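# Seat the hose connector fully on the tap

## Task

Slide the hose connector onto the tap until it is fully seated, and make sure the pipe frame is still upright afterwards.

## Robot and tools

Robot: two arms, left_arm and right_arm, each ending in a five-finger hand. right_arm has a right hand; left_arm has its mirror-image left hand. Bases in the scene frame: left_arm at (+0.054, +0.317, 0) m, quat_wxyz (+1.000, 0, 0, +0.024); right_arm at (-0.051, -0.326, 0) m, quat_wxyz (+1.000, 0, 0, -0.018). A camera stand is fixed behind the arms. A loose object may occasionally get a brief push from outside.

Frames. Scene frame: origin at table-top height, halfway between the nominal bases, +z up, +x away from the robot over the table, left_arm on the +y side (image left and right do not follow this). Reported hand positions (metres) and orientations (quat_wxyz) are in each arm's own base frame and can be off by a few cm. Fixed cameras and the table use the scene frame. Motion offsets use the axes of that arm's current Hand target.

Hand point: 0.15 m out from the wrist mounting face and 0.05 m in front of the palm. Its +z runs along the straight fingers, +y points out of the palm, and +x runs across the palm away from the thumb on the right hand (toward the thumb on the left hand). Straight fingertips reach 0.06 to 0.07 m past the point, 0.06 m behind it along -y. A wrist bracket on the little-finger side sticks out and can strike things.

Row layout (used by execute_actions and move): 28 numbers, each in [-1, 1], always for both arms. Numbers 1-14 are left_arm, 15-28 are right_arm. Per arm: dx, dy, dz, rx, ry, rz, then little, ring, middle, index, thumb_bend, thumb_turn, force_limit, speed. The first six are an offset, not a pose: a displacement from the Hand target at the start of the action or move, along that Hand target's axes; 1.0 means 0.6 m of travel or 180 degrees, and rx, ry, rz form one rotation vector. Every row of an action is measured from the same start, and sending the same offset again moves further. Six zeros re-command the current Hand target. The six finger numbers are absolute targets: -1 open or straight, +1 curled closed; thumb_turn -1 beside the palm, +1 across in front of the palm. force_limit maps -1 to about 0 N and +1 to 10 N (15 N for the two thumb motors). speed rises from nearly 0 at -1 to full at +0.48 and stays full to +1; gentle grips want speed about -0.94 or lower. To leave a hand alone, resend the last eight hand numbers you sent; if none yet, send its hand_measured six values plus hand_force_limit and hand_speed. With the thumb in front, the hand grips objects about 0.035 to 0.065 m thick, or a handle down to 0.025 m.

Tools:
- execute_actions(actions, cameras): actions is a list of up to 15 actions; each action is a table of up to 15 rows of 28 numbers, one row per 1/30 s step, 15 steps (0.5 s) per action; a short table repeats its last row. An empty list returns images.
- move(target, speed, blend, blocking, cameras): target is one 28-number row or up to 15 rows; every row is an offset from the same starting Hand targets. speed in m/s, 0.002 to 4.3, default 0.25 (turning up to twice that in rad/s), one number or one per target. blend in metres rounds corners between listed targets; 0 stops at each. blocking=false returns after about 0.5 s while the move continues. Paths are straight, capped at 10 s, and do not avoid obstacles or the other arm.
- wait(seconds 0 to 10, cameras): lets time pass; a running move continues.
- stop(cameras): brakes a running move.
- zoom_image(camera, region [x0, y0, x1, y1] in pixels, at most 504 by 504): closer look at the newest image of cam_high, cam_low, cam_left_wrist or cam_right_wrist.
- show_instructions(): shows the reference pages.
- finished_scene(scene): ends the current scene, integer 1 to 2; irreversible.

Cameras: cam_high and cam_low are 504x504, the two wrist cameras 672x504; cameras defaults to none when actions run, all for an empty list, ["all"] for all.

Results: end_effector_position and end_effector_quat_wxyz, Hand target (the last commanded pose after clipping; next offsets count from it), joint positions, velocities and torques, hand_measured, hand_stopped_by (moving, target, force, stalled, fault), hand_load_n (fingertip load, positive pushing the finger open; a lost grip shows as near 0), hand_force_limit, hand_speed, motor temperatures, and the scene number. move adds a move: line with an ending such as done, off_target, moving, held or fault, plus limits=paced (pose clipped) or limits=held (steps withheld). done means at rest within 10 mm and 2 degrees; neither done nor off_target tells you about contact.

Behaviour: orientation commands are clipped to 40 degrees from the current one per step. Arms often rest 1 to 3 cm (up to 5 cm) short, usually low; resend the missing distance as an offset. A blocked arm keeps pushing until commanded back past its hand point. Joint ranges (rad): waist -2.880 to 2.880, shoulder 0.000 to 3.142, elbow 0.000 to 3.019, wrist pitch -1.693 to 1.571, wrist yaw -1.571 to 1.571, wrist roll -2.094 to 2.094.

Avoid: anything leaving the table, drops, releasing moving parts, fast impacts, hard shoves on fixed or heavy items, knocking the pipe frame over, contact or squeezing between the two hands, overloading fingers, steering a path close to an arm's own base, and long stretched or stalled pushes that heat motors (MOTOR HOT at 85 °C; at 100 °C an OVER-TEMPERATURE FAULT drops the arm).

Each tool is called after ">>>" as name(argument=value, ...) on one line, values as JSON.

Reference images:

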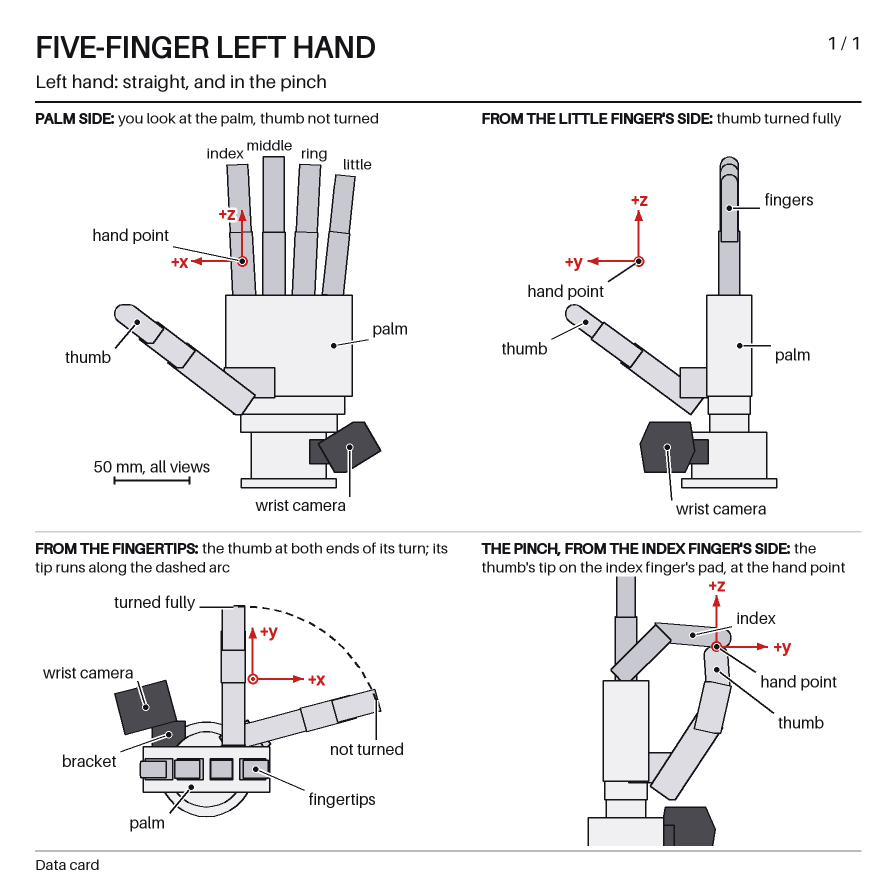

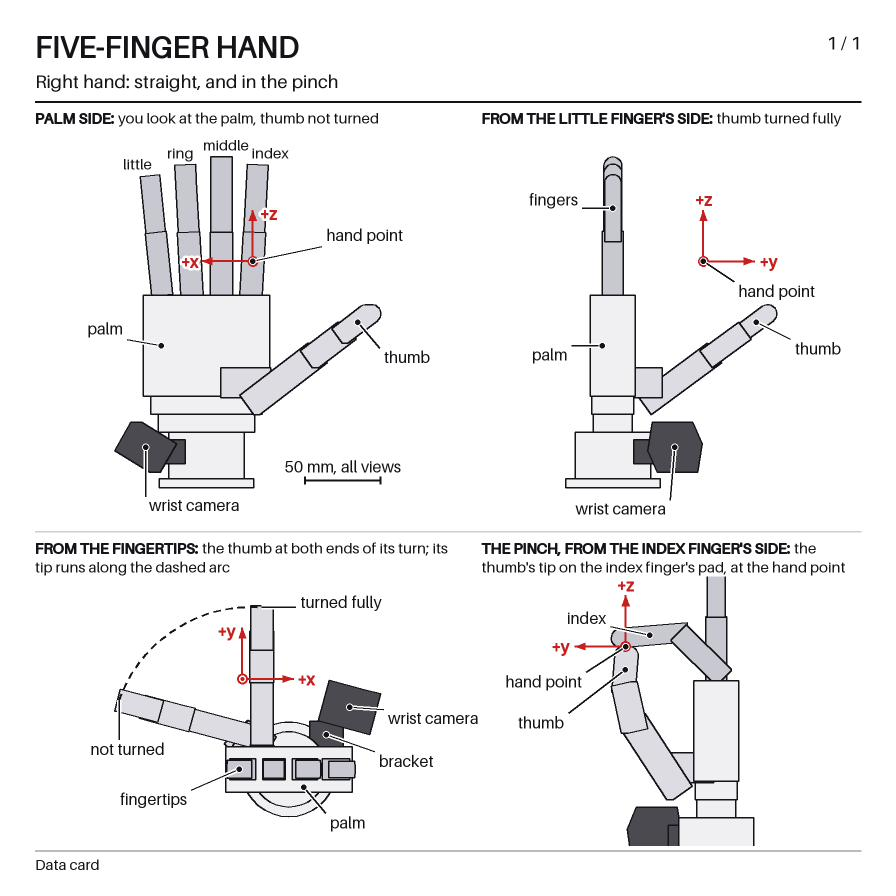

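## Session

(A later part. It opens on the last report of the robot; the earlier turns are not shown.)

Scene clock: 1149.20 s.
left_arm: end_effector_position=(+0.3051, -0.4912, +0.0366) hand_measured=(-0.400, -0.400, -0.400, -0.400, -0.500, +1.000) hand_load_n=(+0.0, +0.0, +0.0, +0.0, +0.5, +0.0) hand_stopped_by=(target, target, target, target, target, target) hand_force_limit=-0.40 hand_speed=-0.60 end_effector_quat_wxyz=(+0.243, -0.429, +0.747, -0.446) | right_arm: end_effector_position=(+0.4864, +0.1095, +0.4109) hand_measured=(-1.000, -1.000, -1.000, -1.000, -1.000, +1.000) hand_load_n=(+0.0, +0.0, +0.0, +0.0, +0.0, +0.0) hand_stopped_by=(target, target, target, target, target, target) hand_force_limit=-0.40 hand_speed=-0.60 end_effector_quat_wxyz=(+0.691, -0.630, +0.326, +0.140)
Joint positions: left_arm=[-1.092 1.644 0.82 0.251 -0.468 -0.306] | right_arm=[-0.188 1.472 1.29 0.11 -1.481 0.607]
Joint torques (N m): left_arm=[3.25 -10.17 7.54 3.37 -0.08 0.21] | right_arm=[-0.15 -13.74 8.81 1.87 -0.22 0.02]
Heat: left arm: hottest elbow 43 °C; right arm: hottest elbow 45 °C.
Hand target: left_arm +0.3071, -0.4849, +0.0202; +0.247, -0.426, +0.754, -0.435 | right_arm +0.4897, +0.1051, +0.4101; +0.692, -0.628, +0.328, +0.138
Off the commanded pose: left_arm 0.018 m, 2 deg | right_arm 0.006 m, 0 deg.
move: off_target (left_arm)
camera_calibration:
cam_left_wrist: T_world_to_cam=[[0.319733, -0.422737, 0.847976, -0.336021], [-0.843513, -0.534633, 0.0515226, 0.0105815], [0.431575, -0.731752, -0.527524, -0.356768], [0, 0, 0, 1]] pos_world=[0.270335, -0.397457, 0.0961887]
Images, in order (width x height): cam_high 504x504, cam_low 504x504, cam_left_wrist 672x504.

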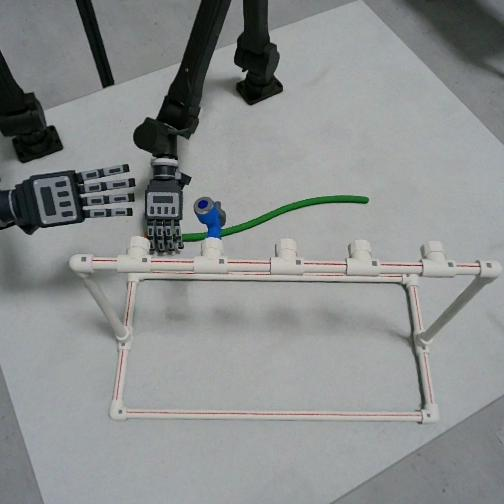

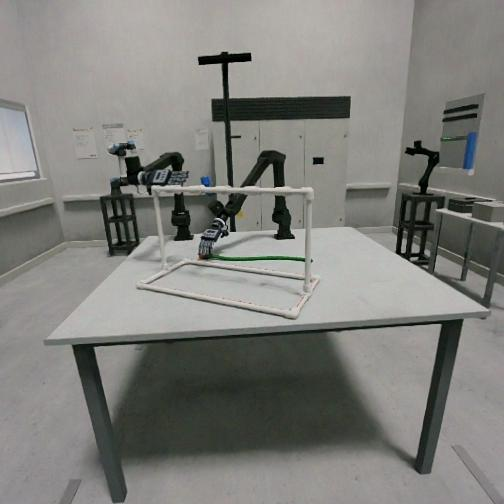

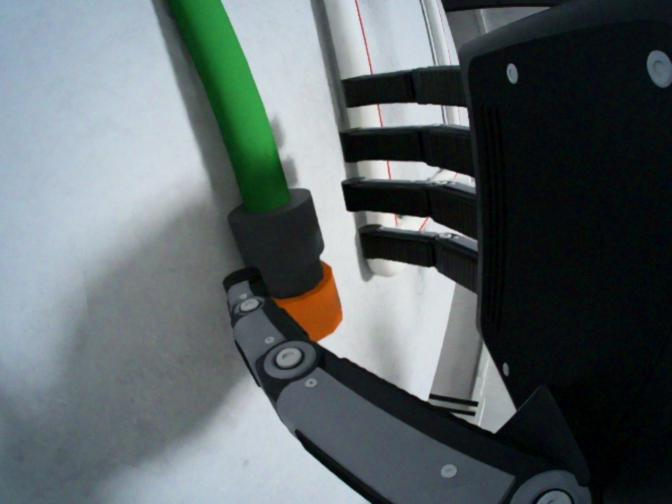

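>>> execute_actions(actions=[])

>>> zoom_image(camera="cam_left_wrist", region=[160, 100, 500, 440])

Scene clock: 1200.70 s.
left_arm: end_effector_position=(+0.3051, -0.4912, +0.0366) hand_measured=(-0.400, -0.400, -0.400, -0.400, -0.500, +1.000) hand_load_n=(+0.0, +0.0, +0.0, +0.0, +0.0, +0.0) hand_stopped_by=(target, target, target, target, target, target) hand_force_limit=-0.40 hand_speed=-0.60 end_effector_quat_wxyz=(+0.243, -0.429, +0.747, -0.446) | right_arm: end_effector_position=(+0.4864, +0.1095, +0.4109) hand_measured=(-1.000, -1.000, -1.000, -1.000, -1.000, +1.000) hand_load_n=(+0.0, +0.0, +0.0, +0.0, +0.0, +0.0) hand_stopped_by=(target, target, target, target, target, target) hand_force_limit=-0.40 hand_speed=-0.60 end_effector_quat_wxyz=(+0.691, -0.630, +0.326, +0.140)
Joint positions: left_arm=[-1.092 1.644 0.82 0.251 -0.468 -0.306] | right_arm=[-0.188 1.472 1.29 0.11 -1.481 0.607]
Joint velocities: within noise
Joint torques (N m): left_arm=[3.31 -10.17 7.53 3.34 -0.08 0.22] | right_arm=[-0.15 -13.86 8.8 1.88 -0.22 0.03]
Motor temperatures (°C): left_arm=[25 33 41 25 25 23] | right_arm=[23 34 45 23 25 25]
Heat: left arm: hottest elbow 41 °C; right arm: hottest elbow 45 °C.
Hand target: left_arm +0.3071, -0.4849, +0.0202; +0.247, -0.426, +0.754, -0.435 | right_arm +0.4897, +0.1051, +0.4101; +0.692, -0.628, +0.328, +0.138
Off the commanded pose: left_arm 0.018 m, 2 deg | right_arm 0.006 m, 0 deg.
camera_calibration:
cam_left_wrist: T_world_to_cam=[[0.319733, -0.422737, 0.847976, -0.336021], [-0.843513, -0.534633, 0.0515226, 0.0105815], [0.431575, -0.731752, -0.527524, -0.356768], [0, 0, 0, 1]] pos_world=[0.270335, -0.397457, 0.0961887]
cam_right_wrist: T_world_to_cam=[[-0.385905, 0.0774406, -0.919283, 0.552684], [-0.864765, -0.377456, 0.331222, 0.311847], [-0.321338, 0.922784, 0.21263, 0.0781499], [0, 0, 0, 1]] pos_world=[0.508071, 0.00279285, 0.388165]

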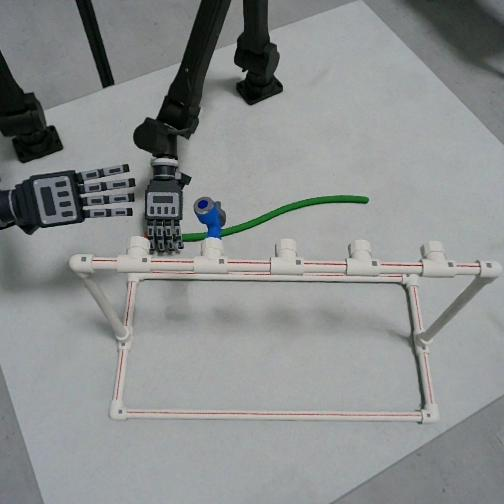

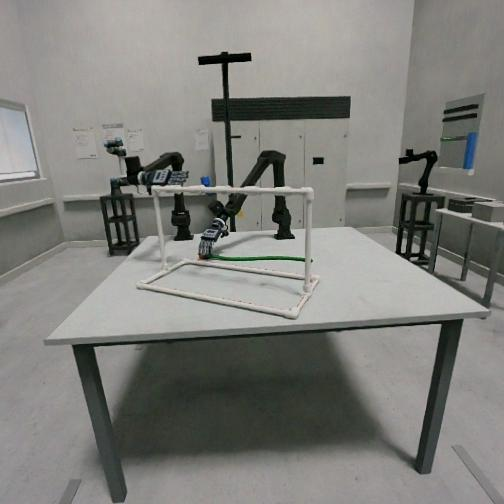

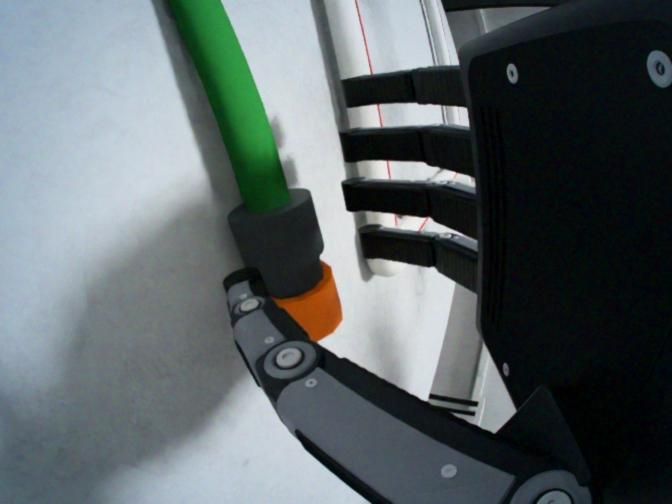

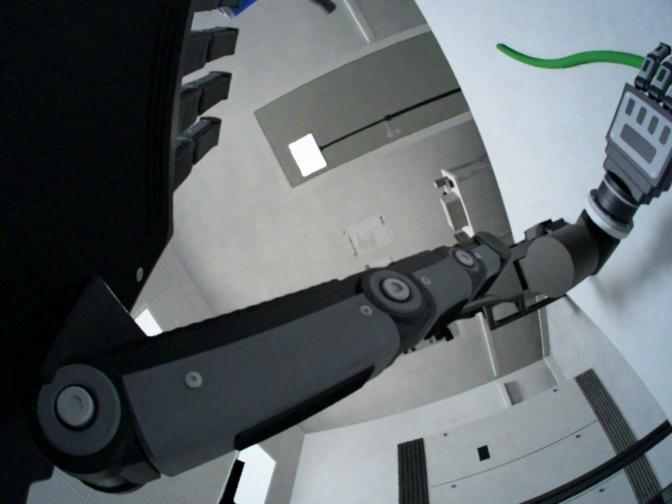

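Scaled by 1.482 from the camera's 672x504 image, which has a finer 960x720 frame.

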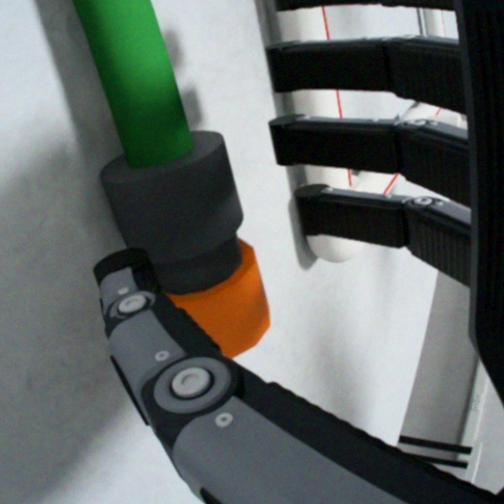

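>>> move(target=[-0.005,0.020,0.0117,0,0,0,-0.4,-0.4,-0.4,-0.4,-0.5,1,-0.4,-0.6,0,0,0,0,0,0,-1,-1,-1,-1,-1,1,-0.4,-0.6], speed=0.05, cameras=["cam_left_wrist"])

Scene clock: 1281.77 s.
left_arm: end_effector_position=(+0.3073, -0.4889, +0.0226) hand_measured=(-0.400, -0.400, -0.400, -0.400, -0.500, +1.000) hand_load_n=(+0.0, +0.0, +0.0, +0.0, +0.0, +0.0) hand_stopped_by=(target, target, target, target, target, target) hand_force_limit=-0.40 hand_speed=-0.60 end_effector_quat_wxyz=(+0.243, -0.429, +0.747, -0.446) | right_arm: end_effector_position=(+0.4864, +0.1095, +0.4109) hand_measured=(-1.000, -1.000, -1.000, -1.000, -1.000, +1.000) hand_load_n=(+0.0, +0.0, +0.0, +0.0, +0.0, +0.0) hand_stopped_by=(target, target, target, target, target, target) hand_force_limit=-0.40 hand_speed=-0.60 end_effector_quat_wxyz=(+0.691, -0.630, +0.326, +0.140)
Joint positions: left_arm=[-1.086 1.675 0.807 0.296 -0.463 -0.302] | right_arm=[-0.188 1.472 1.29 0.11 -1.481 0.607]
Joint torques (N m): left_arm=[3.25 -10.34 7.27 3.38 -0.07 0.22] | right_arm=[-0.15 -13.8 8.83 1.87 -0.22 0.02]
Heat: left arm: hottest elbow 40 °C; right arm: hottest elbow 45 °C.
Hand target: left_arm +0.3089, -0.4824, +0.0064; +0.247, -0.426, +0.753, -0.435 | right_arm +0.4897, +0.1051, +0.4101; +0.692, -0.628, +0.328, +0.138
Off the commanded pose: left_arm 0.018 m, 2 deg | right_arm 0.006 m, 0 deg.
move: off_target (left_arm)
camera_calibration:
cam_left_wrist: T_world_to_cam=[[0.319705, -0.422499, 0.848106, -0.323757], [-0.843318, -0.534951, 0.0514045, 0.014134], [0.431977, -0.731657, -0.527328, -0.363464], [0, 0, 0, 1]] pos_world=[0.272434, -0.395157, 0.0821886]
Images, in order (width x height): cam_left_wrist 672x504.

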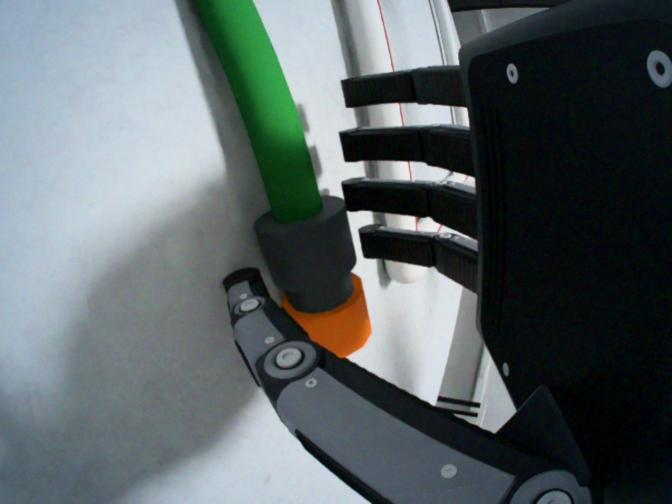

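>>> move(target=[0,0,0,0,0,0,0.3,0.3,0.3,0.3,-0.5,1,-0.4,-0.85,0,0,0,0,0,0,-1,-1,-1,-1,-1,1,-0.4,-0.6], speed=0.05, cameras=["cam_left_wrist"])

Scene clock: 1299.80 s.
left_arm: end_effector_position=(+0.3073, -0.4894, +0.0230) hand_measured=(+0.300, +0.124, -0.014, +0.000, -0.502, +1.000) hand_load_n=(+2.5, +1.0, +0.5, +4.0, +10.5, +4.0) hand_stopped_by=(target, force, force, force, target, target) hand_force_limit=-0.40 hand_speed=-0.85 end_effector_quat_wxyz=(+0.243, -0.428, +0.747, -0.447) | right_arm: end_effector_position=(+0.4864, +0.1095, +0.4109) hand_measured=(-1.000, -1.000, -1.000, -1.000, -1.000, +1.000) hand_load_n=(+0.0, +0.0, +0.0, +0.0, +0.0, +0.0) hand_stopped_by=(target, target, target, target, target, target) hand_force_limit=-0.40 hand_speed=-0.60 end_effector_quat_wxyz=(+0.691, -0.630, +0.326, +0.140)
Joint positions: left_arm=[-1.086 1.675 0.807 0.298 -0.462 -0.3] | right_arm=[-0.188 1.472 1.29 0.11 -1.481 0.607]
Joint torques (N m): left_arm=[3.25 -10.34 7.23 3.23 -0.11 0.2] | right_arm=[-0.15 -13.98 8.81 1.89 -0.23 0.02]
Heat: left arm: hottest elbow 39 °C; right arm: hottest elbow 45 °C.
Hand target: left_arm +0.3089, -0.4824, +0.0064; +0.247, -0.426, +0.753, -0.435 | right_arm +0.4897, +0.1051, +0.4101; +0.692, -0.628, +0.328, +0.138
Off the commanded pose: left_arm 0.018 m, 2 deg | right_arm 0.006 m, 0 deg.
move: off_target (left_arm)
camera_calibration:
cam_left_wrist: T_world_to_cam=[[0.317954, -0.422044, 0.84899, -0.323586], [-0.844271, -0.533485, 0.0509839, 0.014919], [0.431406, -0.732989, -0.525943, -0.364057], [0, 0, 0, 1]] pos_world=[0.272538, -0.395458, 0.0824872]
Images, in order (width x height): cam_left_wrist 672x504.

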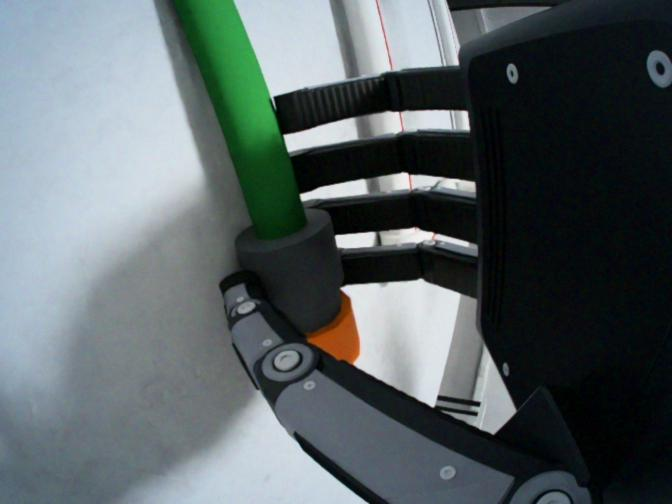

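>>> move(target=[[0,0,0,0,0,0,0,0,-0.05,-0.05,-0.5,1,-0.4,-0.7,0,0,0,0,0,0,-1,-1,-1,-1,-1,1,-0.4,-0.6],[0,0,0,0,0,0,0,0,-0.05,-0.05,0.88,1,0.0,-0.7,0,0,0,0,0,0,-1,-1,-1,-1,-1,1,-0.4,-0.6]], speed=0.05, cameras=["cam_left_wrist"])

Scene clock: 1314.07 s.
left_arm: end_effector_position=(+0.3074, -0.4894, +0.0227) hand_measured=(+0.000, +0.000, -0.050, -0.050, -0.438, +1.000) hand_load_n=(+0.0, +0.0, +4.5, +4.0, +8.5, -1.5) hand_stopped_by=(target, target, target, target, force, target) hand_force_limit=0.00 hand_speed=-0.70 end_effector_quat_wxyz=(+0.243, -0.428, +0.747, -0.447) | right_arm: end_effector_position=(+0.4864, +0.1095, +0.4109) hand_measured=(-1.000, -1.000, -1.000, -1.000, -1.000, +1.000) hand_load_n=(+0.0, +0.0, +0.0, +0.0, +0.0, +0.0) hand_stopped_by=(target, target, target, target, target, target) hand_force_limit=-0.40 hand_speed=-0.60 end_effector_quat_wxyz=(+0.691, -0.630, +0.326, +0.140)
Joint positions: left_arm=[-1.086 1.675 0.807 0.299 -0.462 -0.299] | right_arm=[-0.188 1.472 1.29 0.11 -1.481 0.607]
Joint torques (N m): left_arm=[3.25 -10.46 7.24 3.19 -0.11 0.19] | right_arm=[-0.21 -13.86 8.81 1.88 -0.23 0.03]
Heat: left arm: hottest elbow 39 °C; right arm: hottest elbow 45 °C.
Hand target: left_arm +0.3089, -0.4823, +0.0062; +0.247, -0.426, +0.754, -0.435 | right_arm +0.4897, +0.1051, +0.4101; +0.692, -0.628, +0.328, +0.138
Off the commanded pose: left_arm 0.018 m, 2 deg | right_arm 0.006 m, 0 deg.
move: off_target (left_arm); target 2's new numbers were sent with left_arm's hand 0.018 m and 2 deg from that target
camera_calibration:
cam_left_wrist: T_world_to_cam=[[0.317248, -0.42294, 0.848808, -0.323512], [-0.844588, -0.533072, 0.0500545, 0.0153456], [0.431306, -0.732773, -0.526326, -0.364114], [0, 0, 0, 1]] pos_world=[0.272639, -0.395458, 0.0821888]
Images, in order (width x height): cam_left_wrist 672x504.

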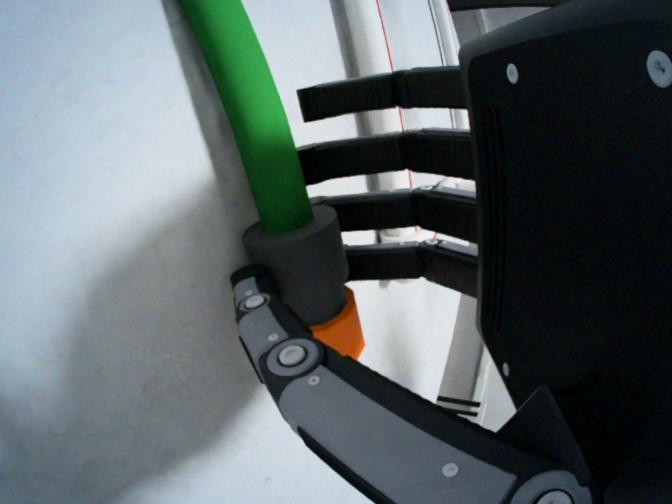

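>>> move(target=[[0,0,0,0,0,0,0,0,-0.1,-0.1,-0.5,1,-0.4,-0.7,0,0,0,0,0,0,-1,-1,-1,-1,-1,1,-0.4,-0.6],[0,-0.035,-0.02,0,0,0,0,0,-0.1,-0.1,-0.5,1,0.0,-0.7,0,0,0,0,0,0,-1,-1,-1,-1,-1,1,-0.4,-0.6]], speed=0.05, cameras=["cam_left_wrist"])

Scene clock: 1344.30 s.
left_arm: end_effector_position=(+0.3042, -0.4833, +0.0235) hand_measured=(+0.000, +0.000, -0.100, -0.100, -0.500, +1.000) hand_load_n=(+0.0, +0.0, +0.0, +0.0, +0.0, +0.0) hand_stopped_by=(target, target, target, target, target, target) hand_force_limit=0.00 hand_speed=-0.70 end_effector_quat_wxyz=(+0.244, -0.428, +0.754, -0.434) | right_arm: end_effector_position=(+0.4864, +0.1095, +0.4109) hand_measured=(-1.000, -1.000, -1.000, -1.000, -1.000, +1.000) hand_load_n=(+0.0, +0.0, +0.0, +0.0, +0.0, +0.0) hand_stopped_by=(target, target, target, target, target, target) hand_force_limit=-0.40 hand_speed=-0.60 end_effector_quat_wxyz=(+0.691, -0.630, +0.326, +0.140)
Joint positions: left_arm=[-1.086 1.657 0.807 0.252 -0.462 -0.299] | right_arm=[-0.188 1.472 1.29 0.11 -1.481 0.607]
Joint torques (N m): left_arm=[3.25 -13.33 8.85 2.04 -0.11 0.2] | right_arm=[-0.09 -13.86 8.81 1.87 -0.22 0.02]
Heat: left arm: hottest elbow 38 °C; right arm: hottest elbow 45 °C.
Hand target: left_arm +0.3088, -0.4825, +0.0304; +0.247, -0.426, +0.754, -0.435 | right_arm +0.4897, +0.1051, +0.4101; +0.692, -0.628, +0.328, +0.138
Off the commanded pose: left_arm 0.008 m, 0 deg | right_arm 0.006 m, 0 deg.
move: done
camera_calibration:
cam_left_wrist: T_world_to_cam=[[0.328525, -0.444207, 0.833517, -0.333978], [-0.843909, -0.534348, 0.0478504, 0.0150431], [0.424133, -0.719133, -0.550417, -0.348522], [0, 0, 0, 1]] pos_world=[0.270235, -0.390951, 0.0858246]
Images, in order (width x height): cam_left_wrist 672x504.

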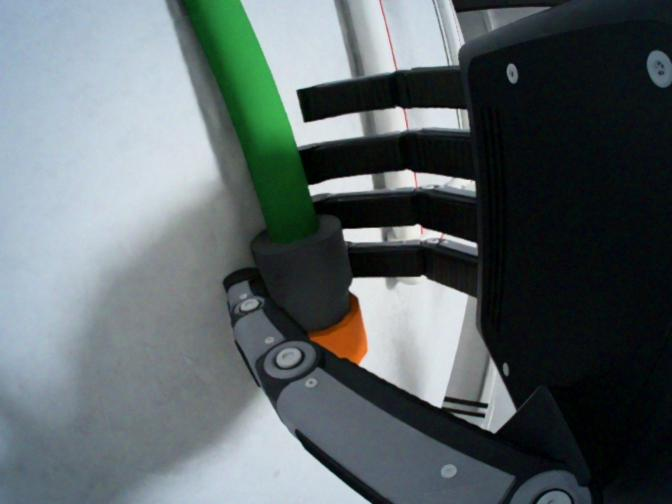

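>>> move(target=[[0,-0.015,-0.01,0,0,0,0,0,-0.1,-0.1,-0.5,1,0,-0.7,0,0,0,0,0,0,-1,-1,-1,-1,-1,1,-0.4,-0.6],[0,-0.015,-0.01,0,0,0,0,0,-0.1,-0.1,-0.9,1,0.0,-0.7,0,0,0,0,0,0,-1,-1,-1,-1,-1,1,-0.4,-0.6],[0,-0.015,-0.01,0,0,0,0.5,0.5,0.5,0.5,-0.9,1,-0.3,-0.8,0,0,0,0,0,0,-1,-1,-1,-1,-1,1,-0.4,-0.6]], speed=0.05, cameras=["cam_left_wrist","cam_low"])

Scene clock: 1355.77 s.
left_arm: end_effector_position=(+0.3027, -0.4796, +0.0309) hand_measured=(+0.500, +0.500, +0.500, +0.500, -0.900, +1.000) hand_load_n=(+0.5, +0.0, +0.0, +0.0, +0.0, +0.0) hand_stopped_by=(target, target, target, target, target, target) hand_force_limit=-0.30 hand_speed=-0.80 end_effector_quat_wxyz=(+0.244, -0.428, +0.756, -0.431) | right_arm: end_effector_position=(+0.4864, +0.1095, +0.4109) hand_measured=(-1.000, -1.000, -1.000, -1.000, -1.000, +1.000) hand_load_n=(+0.0, -0.5, +0.0, +0.0, +0.0, +0.0) hand_stopped_by=(target, target, target, target, target, target) hand_force_limit=-0.40 hand_speed=-0.60 end_effector_quat_wxyz=(+0.691, -0.630, +0.326, +0.140)
Joint positions: left_arm=[-1.085 1.631 0.807 0.218 -0.462 -0.299] | right_arm=[-0.188 1.472 1.29 0.11 -1.481 0.607]
Joint torques (N m): left_arm=[3.19 -13.16 9.59 2.07 -0.15 0.19] | right_arm=[-0.03 -13.92 8.83 1.91 -0.23 0.02]
Heat: left arm: hottest elbow 38 °C; right arm: hottest elbow 45 °C.
Hand target: left_arm +0.3084, -0.4821, +0.0413; +0.247, -0.426, +0.753, -0.435 | right_arm +0.4897, +0.1051, +0.4101; +0.692, -0.628, +0.328, +0.138
Off the commanded pose: left_arm 0.012 m, 1 deg | right_arm 0.006 m, 0 deg.
move: off_target (left_arm); target 2's new numbers were sent with left_arm's hand 0.012 m and 1 deg from that target; target 3's new numbers were sent with left_arm's hand 0.012 m and 1 deg from that target
camera_calibration:
cam_left_wrist: T_world_to_cam=[[0.332083, -0.450145, 0.828909, -0.341798], [-0.843329, -0.535325, 0.0471476, 0.0147935], [0.422513, -0.7147, -0.557393, -0.338337], [0, 0, 0, 1]] pos_world=[0.268932, -0.387749, 0.0940352]
Images, in order (width x height): cam_low 504x504, cam_left_wrist 672x504.

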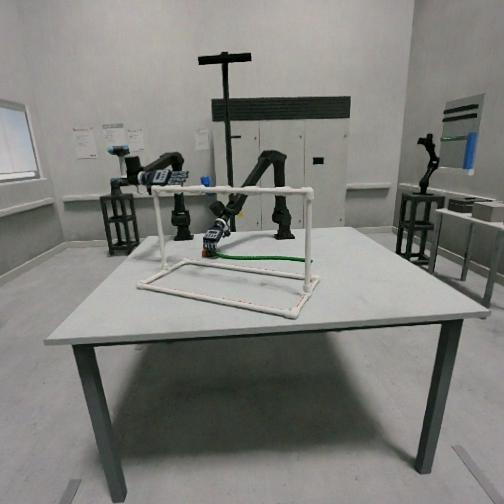

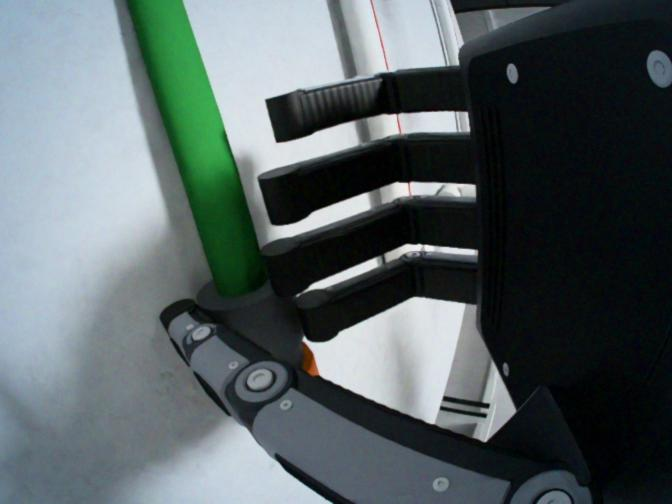

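>>> move(target=[[0,0,0,0,0,0,-0.2,-0.2,-0.2,-0.2,-0.9,1,0,-0.7,0,0,0,0,0,0,-1,-1,-1,-1,-1,1,-0.4,-0.6],[0,0,0,0,0,0,-0.2,-0.2,-0.2,-0.2,-0.6,1,0.0,-0.7,0,0,0,0,0,0,-1,-1,-1,-1,-1,1,-0.4,-0.6],[0,0.0506,0.0292,0,0,0,-0.2,-0.2,-0.2,-0.2,-0.6,1,-0.3,-0.8,0,0,0,0,0,0,-1,-1,-1,-1,-1,1,-0.4,-0.6]], speed=0.05, cameras=["cam_left_wrist","cam_low"])

Scene clock: 1402.90 s.
left_arm: end_effector_position=(+0.3076, -0.4884, +0.0225) hand_measured=(-0.200, -0.200, -0.200, -0.200, -0.600, +1.000) hand_load_n=(+0.0, +0.0, +0.0, +0.0, +0.0, +0.0) hand_stopped_by=(target, target, target, target, target, target) hand_force_limit=-0.30 hand_speed=-0.80 end_effector_quat_wxyz=(+0.244, -0.428, +0.748, -0.445) | right_arm: end_effector_position=(+0.4864, +0.1095, +0.4109) hand_measured=(-1.000, -1.000, -1.000, -1.000, -1.000, +1.000) hand_load_n=(+0.0, +0.0, -0.5, +0.0, +0.0, +0.0) hand_stopped_by=(target, target, target, target, target, target) hand_force_limit=-0.40 hand_speed=-0.60 end_effector_quat_wxyz=(+0.691, -0.630, +0.326, +0.140)
Joint positions: left_arm=[-1.085 1.674 0.807 0.295 -0.463 -0.299] | right_arm=[-0.188 1.472 1.29 0.11 -1.481 0.607]
Joint torques (N m): left_arm=[3.14 -10.34 7.1 3.43 -0.11 0.19] | right_arm=[0.03 -13.8 8.79 1.87 -0.22 0.03]
Heat: left arm: hottest elbow 39 °C; right arm: hottest elbow 45 °C.
Hand target: left_arm +0.3083, -0.4821, +0.0062; +0.247, -0.426, +0.754, -0.435 | right_arm +0.4897, +0.1051, +0.4101; +0.692, -0.628, +0.328, +0.138
Off the commanded pose: left_arm 0.017 m, 1 deg | right_arm 0.006 m, 0 deg.
move: off_target (left_arm); target 2's new numbers were sent with left_arm's hand 0.011 m and 1 deg from that target; target 3's new numbers were sent with left_arm's hand 0.017 m and 1 deg from that target
camera_calibration:
cam_left_wrist: T_world_to_cam=[[0.318811, -0.424904, 0.84724, -0.324449], [-0.843756, -0.534442, 0.0494694, 0.0150235], [0.431781, -0.730636, -0.528901, -0.362734], [0, 0, 0, 1]] pos_world=[0.272736, -0.394857, 0.082293]
Images, in order (width x height): cam_low 504x504, cam_left_wrist 672x504.

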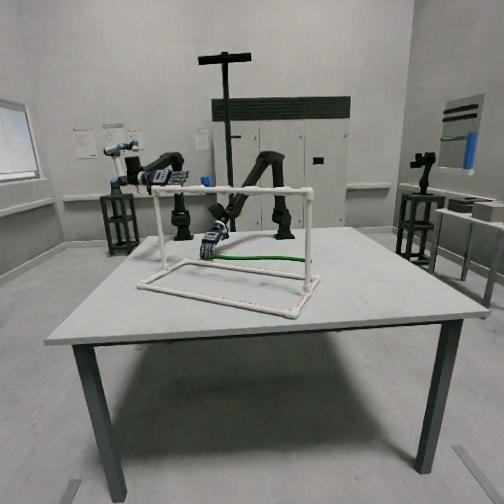

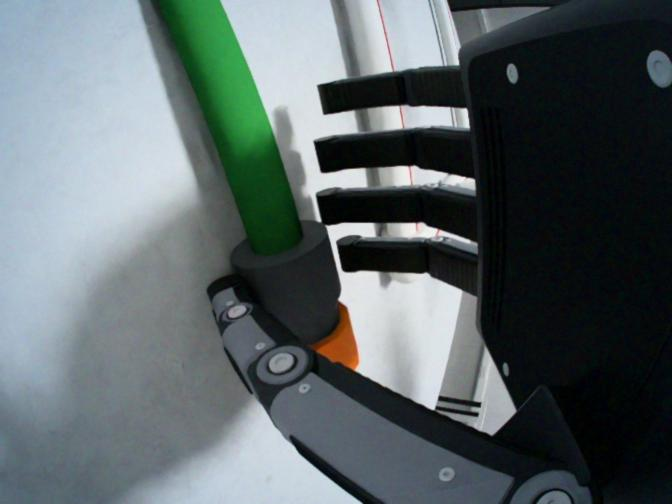

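>>> move(target=[[0,0,0,0,0,0,0.75,0.75,0.75,0.75,-0.6,1,0,-0.85,0,0,0,0,0,0,-1,-1,-1,-1,-1,1,-0.4,-0.6]], speed=0.05, cameras=["cam_left_wrist"])

Scene clock: 1414.27 s.
left_arm: end_effector_position=(+0.3076, -0.4889, +0.0227) hand_measured=(+0.750, +0.242, +0.062, +0.088, -0.604, +1.000) hand_load_n=(+0.0, +6.5, +0.0, +4.0, +13.5, +4.0) hand_stopped_by=(target, force, force, force, target, target) hand_force_limit=0.00 hand_speed=-0.85 end_effector_quat_wxyz=(+0.243, -0.428, +0.747, -0.446) | right_arm: end_effector_position=(+0.4864, +0.1095, +0.4109) hand_measured=(-1.000, -1.000, -1.000, -1.000, -1.000, +1.000) hand_load_n=(+0.0, +0.0, +0.0, +0.0, +0.0, +0.0) hand_stopped_by=(target, target, target, target, target, target) hand_force_limit=-0.40 hand_speed=-0.60 end_effector_quat_wxyz=(+0.691, -0.630, +0.326, +0.140)
Joint positions: left_arm=[-1.085 1.675 0.807 0.297 -0.461 -0.299] | right_arm=[-0.188 1.472 1.29 0.11 -1.481 0.607]
Joint torques (N m): left_arm=[3.08 -10.4 7.1 3.32 -0.15 0.19] | right_arm=[0.09 -13.74 8.81 1.87 -0.22 0.02]
Heat: left arm: hottest elbow 39 °C; right arm: hottest elbow 45 °C.
Hand target: left_arm +0.3082, -0.4822, +0.0062; +0.247, -0.426, +0.754, -0.435 | right_arm +0.4897, +0.1051, +0.4101; +0.692, -0.628, +0.328, +0.138
Off the commanded pose: left_arm 0.018 m, 2 deg | right_arm 0.006 m, 0 deg.
move: off_target (left_arm)
camera_calibration:
cam_left_wrist: T_world_to_cam=[[0.318045, -0.423621, 0.84817, -0.324053], [-0.844335, -0.533463, 0.0501665, 0.0154311], [0.431216, -0.732094, -0.527343, -0.363497], [0, 0, 0, 1]] pos_world=[0.272838, -0.395158, 0.0823901]
Images, in order (width x height): cam_left_wrist 672x504.

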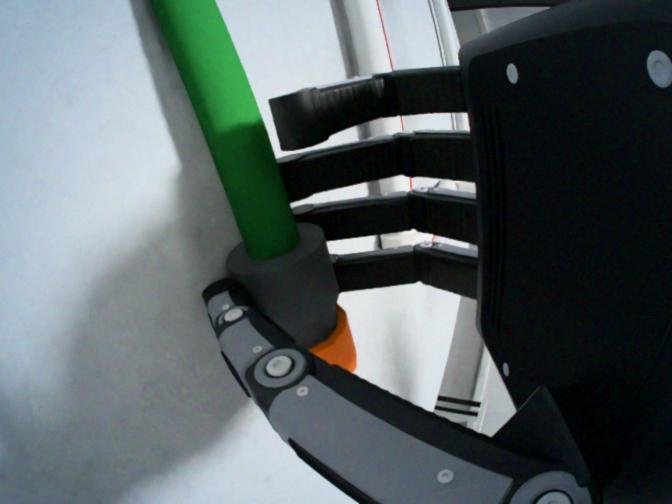

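>>> move(target=[[0,0,0,0,0,0,0.75,0.75,0.75,0.75,-0.85,1,0,-0.85,0,0,0,0,0,0,-1,-1,-1,-1,-1,1,-0.4,-0.6],[0,0,0,0,0,0,0.74,0.74,0.74,0.74,-0.85,1,0.1,-0.85,0,0,0,0,0,0,-1,-1,-1,-1,-1,1,-0.4,-0.6]], speed=0.05, cameras=["cam_left_wrist"])

Scene clock: 1428.43 s.
left_arm: end_effector_position=(+0.3076, -0.4889, +0.0227) hand_measured=(+0.740, +0.740, +0.252, +0.334, -0.854, +1.000) hand_load_n=(+0.0, +0.0, +2.5, +7.0, +14.0, -0.5) hand_stopped_by=(target, target, force, force, target, target) hand_force_limit=0.10 hand_speed=-0.85 end_effector_quat_wxyz=(+0.243, -0.428, +0.747, -0.446) | right_arm: end_effector_position=(+0.4864, +0.1095, +0.4109) hand_measured=(-1.000, -1.000, -1.000, -1.000, -1.000, +1.000) hand_load_n=(+0.0, +0.0, +0.0, -0.5, +0.0, +0.0) hand_stopped_by=(target, target, target, target, target, target) hand_force_limit=-0.40 hand_speed=-0.60 end_effector_quat_wxyz=(+0.691, -0.630, +0.326, +0.140)
Joint positions: left_arm=[-1.085 1.675 0.807 0.297 -0.461 -0.299] | right_arm=[-0.188 1.472 1.29 0.11 -1.481 0.607]
Joint torques (N m): left_arm=[3.08 -10.34 7.09 3.3 -0.14 0.19] | right_arm=[-0.09 -13.74 8.8 1.85 -0.22 0.03]
Heat: left arm: hottest elbow 39 °C; right arm: hottest elbow 45 °C.
Hand target: left_arm +0.3082, -0.4822, +0.0062; +0.247, -0.426, +0.754, -0.435 | right_arm +0.4897, +0.1051, +0.4101; +0.692, -0.628, +0.328, +0.138
Off the commanded pose: left_arm 0.018 m, 2 deg | right_arm 0.006 m, 0 deg.
move: off_target (left_arm); target 2's new numbers were sent with left_arm's hand 0.018 m and 2 deg from that target
camera_calibration:
cam_left_wrist: T_world_to_cam=[[0.318045, -0.423621, 0.84817, -0.324053], [-0.844335, -0.533463, 0.0501665, 0.0154311], [0.431216, -0.732094, -0.527343, -0.363497], [0, 0, 0, 1]] pos_world=[0.272838, -0.395158, 0.0823901]
Images, in order (width x height): cam_left_wrist 672x504.

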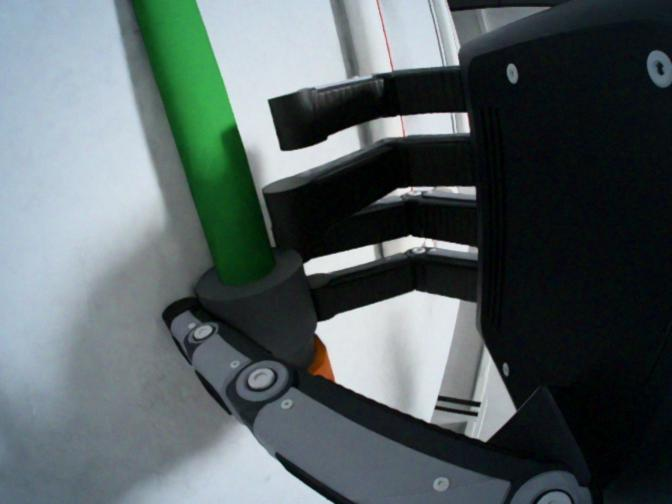

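>>> move(target=[[0,0,0,0,0,0,0.74,0.74,0.74,0.74,-1,1,0.1,-0.85,0,0,0,0,0,0,-1,-1,-1,-1,-1,1,-0.4,-0.6],[0,0,0,0,0,0,0.75,0.75,0.75,0.75,-1,1,0.2,-0.85,0,0,0,0,0,0,-1,-1,-1,-1,-1,1,-0.4,-0.6]], speed=0.05, cameras=["cam_left_wrist"])

>>> zoom_image(camera="cam_left_wrist", region=[130, 150, 430, 450])

Scene clock: 1439.87 s.
left_arm: end_effector_position=(+0.3080, -0.4893, +0.0234) hand_measured=(+0.750, +0.750, +0.360, +0.512, -1.000, +1.000) hand_load_n=(+0.0, +0.0, +5.5, +6.5, +3.5, +1.5) hand_stopped_by=(target, target, force, force, target, target) hand_force_limit=0.20 hand_speed=-0.85 end_effector_quat_wxyz=(+0.243, -0.428, +0.746, -0.448) | right_arm: end_effector_position=(+0.4864, +0.1095, +0.4109) hand_measured=(-1.000, -1.000, -1.000, -1.000, -1.000, +1.000) hand_load_n=(+0.0, +0.0, +0.0, -0.5, +0.0, +0.0) hand_stopped_by=(target, target, target, target, target, target) hand_force_limit=-0.40 hand_speed=-0.60 end_effector_quat_wxyz=(+0.691, -0.630, +0.326, +0.140)
Joint positions: left_arm=[-1.085 1.675 0.807 0.3 -0.461 -0.299] | right_arm=[-0.188 1.472 1.29 0.11 -1.481 0.607]
Joint torques (N m): left_arm=[3.14 -10.34 7.1 3.17 -0.14 0.19] | right_arm=[-0.09 -13.92 8.8 1.87 -0.21 0.02]
Heat: left arm: hottest elbow 38 °C; right arm: hottest elbow 45 °C.
Hand target: left_arm +0.3083, -0.4821, +0.0062; +0.247, -0.426, +0.754, -0.435 | right_arm +0.4897, +0.1051, +0.4101; +0.692, -0.628, +0.328, +0.138
Off the commanded pose: left_arm 0.019 m, 2 deg | right_arm 0.006 m, 0 deg.
move: off_target (left_arm); target 2's new numbers were sent with left_arm's hand 0.019 m and 2 deg from that target
camera_calibration:
cam_left_wrist: T_world_to_cam=[[0.317038, -0.421138, 0.849782, -0.323361], [-0.844165, -0.533704, 0.0504474, 0.0153974], [0.432287, -0.73335, -0.524714, -0.364623], [0, 0, 0, 1]] pos_world=[0.273137, -0.395358, 0.0826862]
Images, in order (width x height): cam_left_wrist 672x504.

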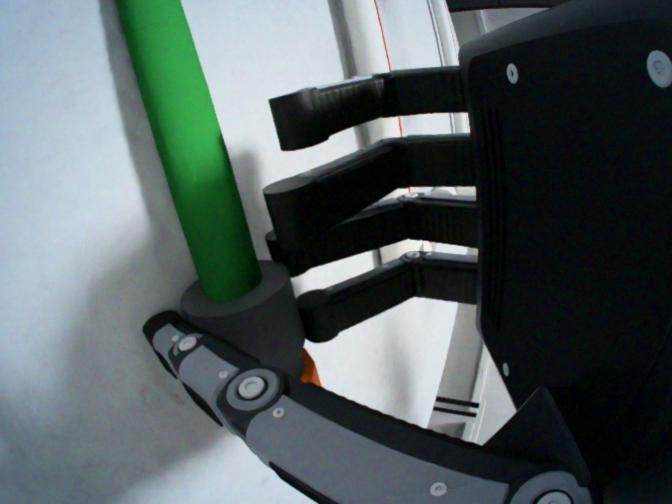

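Scaled by 1.680 from the camera's 672x504 image, which has a finer 960x720 frame.

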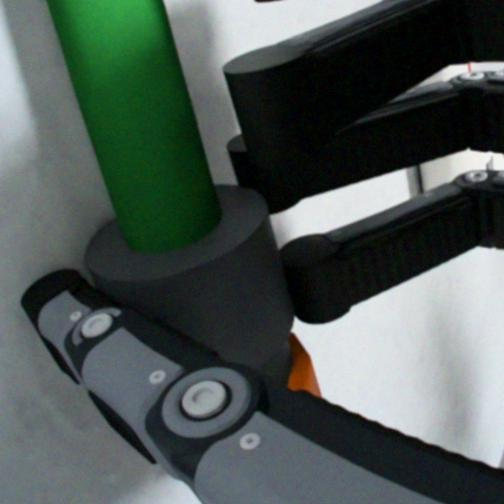

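>>> move(target=[[0,0,0,0,0,0,-0.5,-0.5,-0.5,-0.5,-1,1,0.2,-0.6,0,0,0,0,0,0,-1,-1,-1,-1,-1,1,-0.4,-0.6],[0,-0.07,-0.04,0,0,0,-0.5,-0.5,-0.5,-0.5,-1,1,0.2,-0.6,0,0,0,0,0,0,-1,-1,-1,-1,-1,1,-0.4,-0.6],[0.0107,-0.0593,-0.0942,-0.1667,0,0,-0.5,-0.5,-0.5,-0.5,-0.5,1,0.2,-0.6,0,0,0,0,0,0,-1,-1,-1,-1,-1,1,-0.4,-0.6]], speed=0.08, cameras=["cam_left_wrist","cam_high"])

>>> zoom_image(camera="cam_high", region=[110, 180, 260, 330])

Scene clock: 1543.13 s.
left_arm: end_effector_position=(+0.2660, -0.4570, +0.0598) hand_measured=(-0.500, -0.500, -0.500, -0.500, -0.500, +1.000) hand_load_n=(+0.0, +0.0, +0.0, +0.0, +0.0, +0.0) hand_stopped_by=(target, target, target, target, target, target) hand_force_limit=0.20 hand_speed=-0.60 end_effector_quat_wxyz=(+0.130, -0.467, +0.846, -0.220) | right_arm: end_effector_position=(+0.4864, +0.1095, +0.4109) hand_measured=(-1.000, -1.000, -1.000, -1.000, -1.000, +1.000) hand_load_n=(+0.0, +0.0, +0.0, +0.0, +0.0, -0.5) hand_stopped_by=(target, target, target, target, target, target) hand_force_limit=-0.40 hand_speed=-0.60 end_effector_quat_wxyz=(+0.691, -0.630, +0.326, +0.140)
Joint positions: left_arm=[-1.033 1.618 1.126 -0.616 -0.239 -0.415] | right_arm=[-0.188 1.472 1.29 0.11 -1.481 0.607]
Joint torques (N m): left_arm=[3.25 -10.99 14.24 1.37 -0.05 -0.03] | right_arm=[-0.09 -13.8 8.8 1.87 -0.22 0.02]
Heat: left arm: hottest elbow 39 °C; right arm: hottest elbow 44 °C.
Hand target: left_arm +0.2782, -0.4716, +0.0653; +0.128, -0.476, +0.840, -0.225 | right_arm +0.4897, +0.1051, +0.4101; +0.692, -0.628, +0.328, +0.138
Off the commanded pose: left_arm 0.020 m, 1 deg | right_arm 0.006 m, 0 deg.
move: off_target (left_arm); target 3's new numbers were sent with left_arm's hand 0.020 m and 1 deg from that target
camera_calibration:
cam_left_wrist: T_world_to_cam=[[0.612326, -0.642627, 0.46053, -0.483886], [-0.784262, -0.567362, 0.251064, -0.0479152], [0.0999464, -0.514909, -0.851398, -0.0958941], [0, 0, 0, 1]] pos_world=[0.268302, -0.38752, 0.15323]
Images, in order (width x height): cam_high 504x504, cam_left_wrist 672x504.

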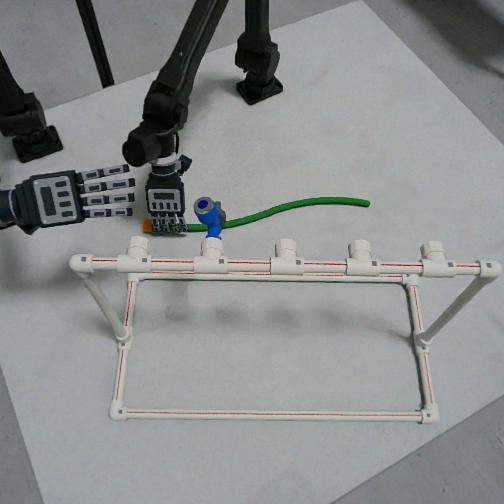

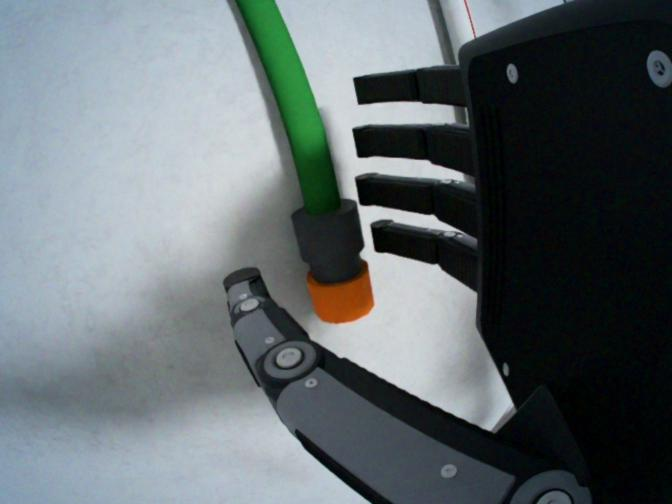

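Scaled by 3.360.

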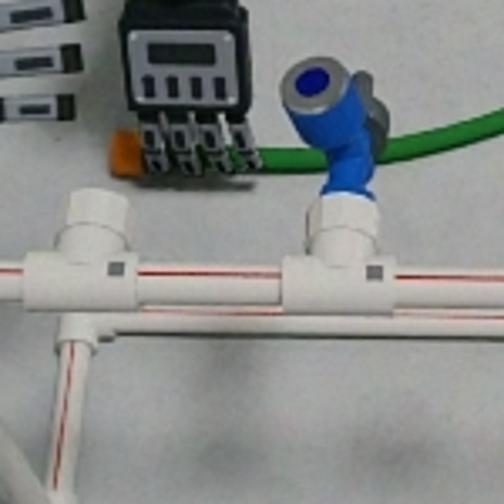

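>>> move(target=[0.0295,0.0332,0.0198,0,-0.0164,-0.0284,-0.8,-0.8,-0.8,-0.8,-0.5,1,0.2,-0.6,0,0,0,0,0,0,-1,-1,-1,-1,-1,1,-0.4,-0.6], speed=0.06, cameras=["cam_left_wrist"])

Scene clock: 1598.33 s.
left_arm: end_effector_position=(+0.2569, -0.4687, +0.0473) hand_measured=(-0.800, -0.800, -0.800, -0.800, -0.500, +1.000) hand_load_n=(+0.0, +0.0, +0.0, +0.0, +0.0, +0.0) hand_stopped_by=(target, target, target, target, target, target) hand_force_limit=0.20 hand_speed=-0.60 end_effector_quat_wxyz=(+0.141, -0.515, +0.817, -0.217) | right_arm: end_effector_position=(+0.4864, +0.1095, +0.4109) hand_measured=(-1.000, -1.000, -1.000, -1.000, -1.000, +1.000) hand_load_n=(+0.0, -0.5, -0.5, -0.5, +0.0, -0.5) hand_stopped_by=(target, target, target, target, target, target) hand_force_limit=-0.40 hand_speed=-0.60 end_effector_quat_wxyz=(+0.691, -0.630, +0.326, +0.140)
Joint positions: left_arm=[-1.073 1.646 1.126 -0.616 -0.303 -0.561] | right_arm=[-0.188 1.472 1.29 0.11 -1.481 0.607]
Joint torques (N m): left_arm=[2.08 -11.28 12.26 1.7 -0.29 -0.03] | right_arm=[-0.15 -13.86 8.8 1.88 -0.23 0.02]
Motor temperatures (°C): left_arm=[25 32 46 25 25 23] | right_arm=[23 34 44 23 24 25]
Heat: left arm: hottest elbow 46 °C; right arm: hottest elbow 44 °C.
Hand target: left_arm +0.2594, -0.4809, +0.0450; +0.139, -0.518, +0.815, -0.219 | right_arm +0.4897, +0.1051, +0.4101; +0.692, -0.628, +0.328, +0.138
Off the commanded pose: left_arm 0.013 m, 0 deg | right_arm 0.006 m, 0 deg.
move: off_target (left_arm)
camera_calibration:
cam_left_wrist: T_world_to_cam=[[0.680104, -0.563782, 0.468623, -0.460916], [-0.715267, -0.650473, 0.255495, -0.11551], [0.160783, -0.508954, -0.845644, -0.124752], [0, 0, 0, 1]] pos_world=[0.250908, -0.398485, 0.140013]
Images, in order (width x height): cam_left_wrist 672x504.

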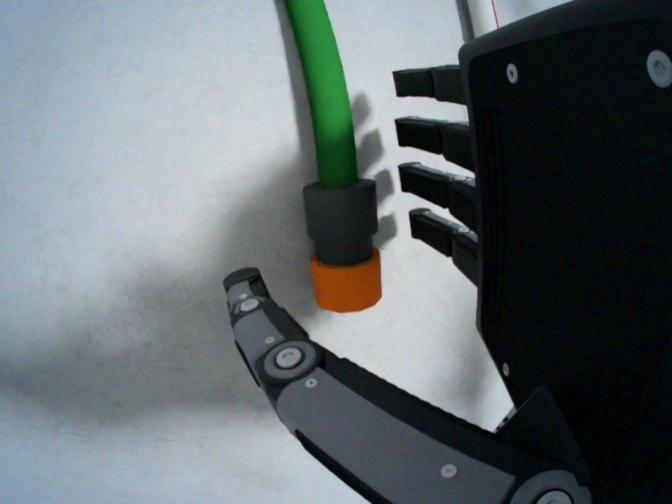

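>>> move(target=[0.0025,0.0278,0.0115,0,0,0,-0.8,-0.8,-0.8,-0.8,-0.5,1,0.2,-0.6,0,0,0,0,0,0,-1,-1,-1,-1,-1,1,-0.4,-0.6], speed=0.05, cameras=["cam_left_wrist"])

Scene clock: 1615.30 s.
left_arm: end_effector_position=(+0.2532, -0.4782, +0.0491) hand_measured=(-0.800, -0.800, -0.800, -0.800, -0.500, +1.000) hand_load_n=(+0.0, +0.0, +0.0, -0.5, +0.0, +0.0) hand_stopped_by=(target, target, target, target, target, target) hand_force_limit=0.20 hand_speed=-0.60 end_effector_quat_wxyz=(+0.140, -0.516, +0.813, -0.230) | right_arm: end_effector_position=(+0.4864, +0.1095, +0.4109) hand_measured=(-1.000, -1.000, -1.000, -1.000, -1.000, +1.000) hand_load_n=(+0.0, +0.0, +0.0, +0.0, +0.0, -0.5) hand_stopped_by=(target, target, target, target, target, target) hand_force_limit=-0.40 hand_speed=-0.60 end_effector_quat_wxyz=(+0.691, -0.630, +0.326, +0.140)
Joint positions: left_arm=[-1.089 1.647 1.126 -0.594 -0.31 -0.576] | right_arm=[-0.188 1.472 1.29 0.11 -1.481 0.607]
Joint torques (N m): left_arm=[2.14 -11.34 8.62 2.44 -0.3 -0.03] | right_arm=[-0.09 -13.92 8.79 1.88 -0.23 0.02]
Heat: left arm: hottest elbow 46 °C; right arm: hottest elbow 44 °C.
Hand target: left_arm +0.2489, -0.4776, +0.0306; +0.139, -0.518, +0.815, -0.219 | right_arm +0.4897, +0.1051, +0.4101; +0.692, -0.628, +0.328, +0.138
Off the commanded pose: left_arm 0.019 m, 1 deg | right_arm 0.006 m, 0 deg.
move: off_target (left_arm)
camera_calibration:
cam_left_wrist: T_world_to_cam=[[0.674443, -0.552926, 0.489285, -0.458948], [-0.718291, -0.644712, 0.261541, -0.121538], [0.170835, -0.527843, -0.831984, -0.139746], [0, 0, 0, 1]] pos_world=[0.246108, -0.405885, 0.140076]
Images, in order (width x height): cam_left_wrist 672x504.

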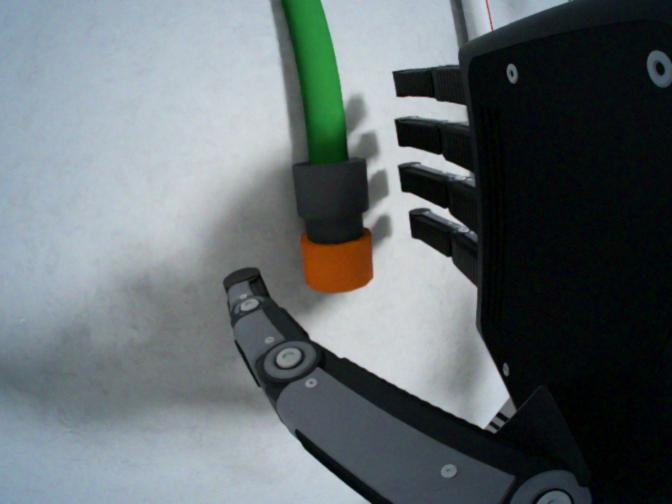

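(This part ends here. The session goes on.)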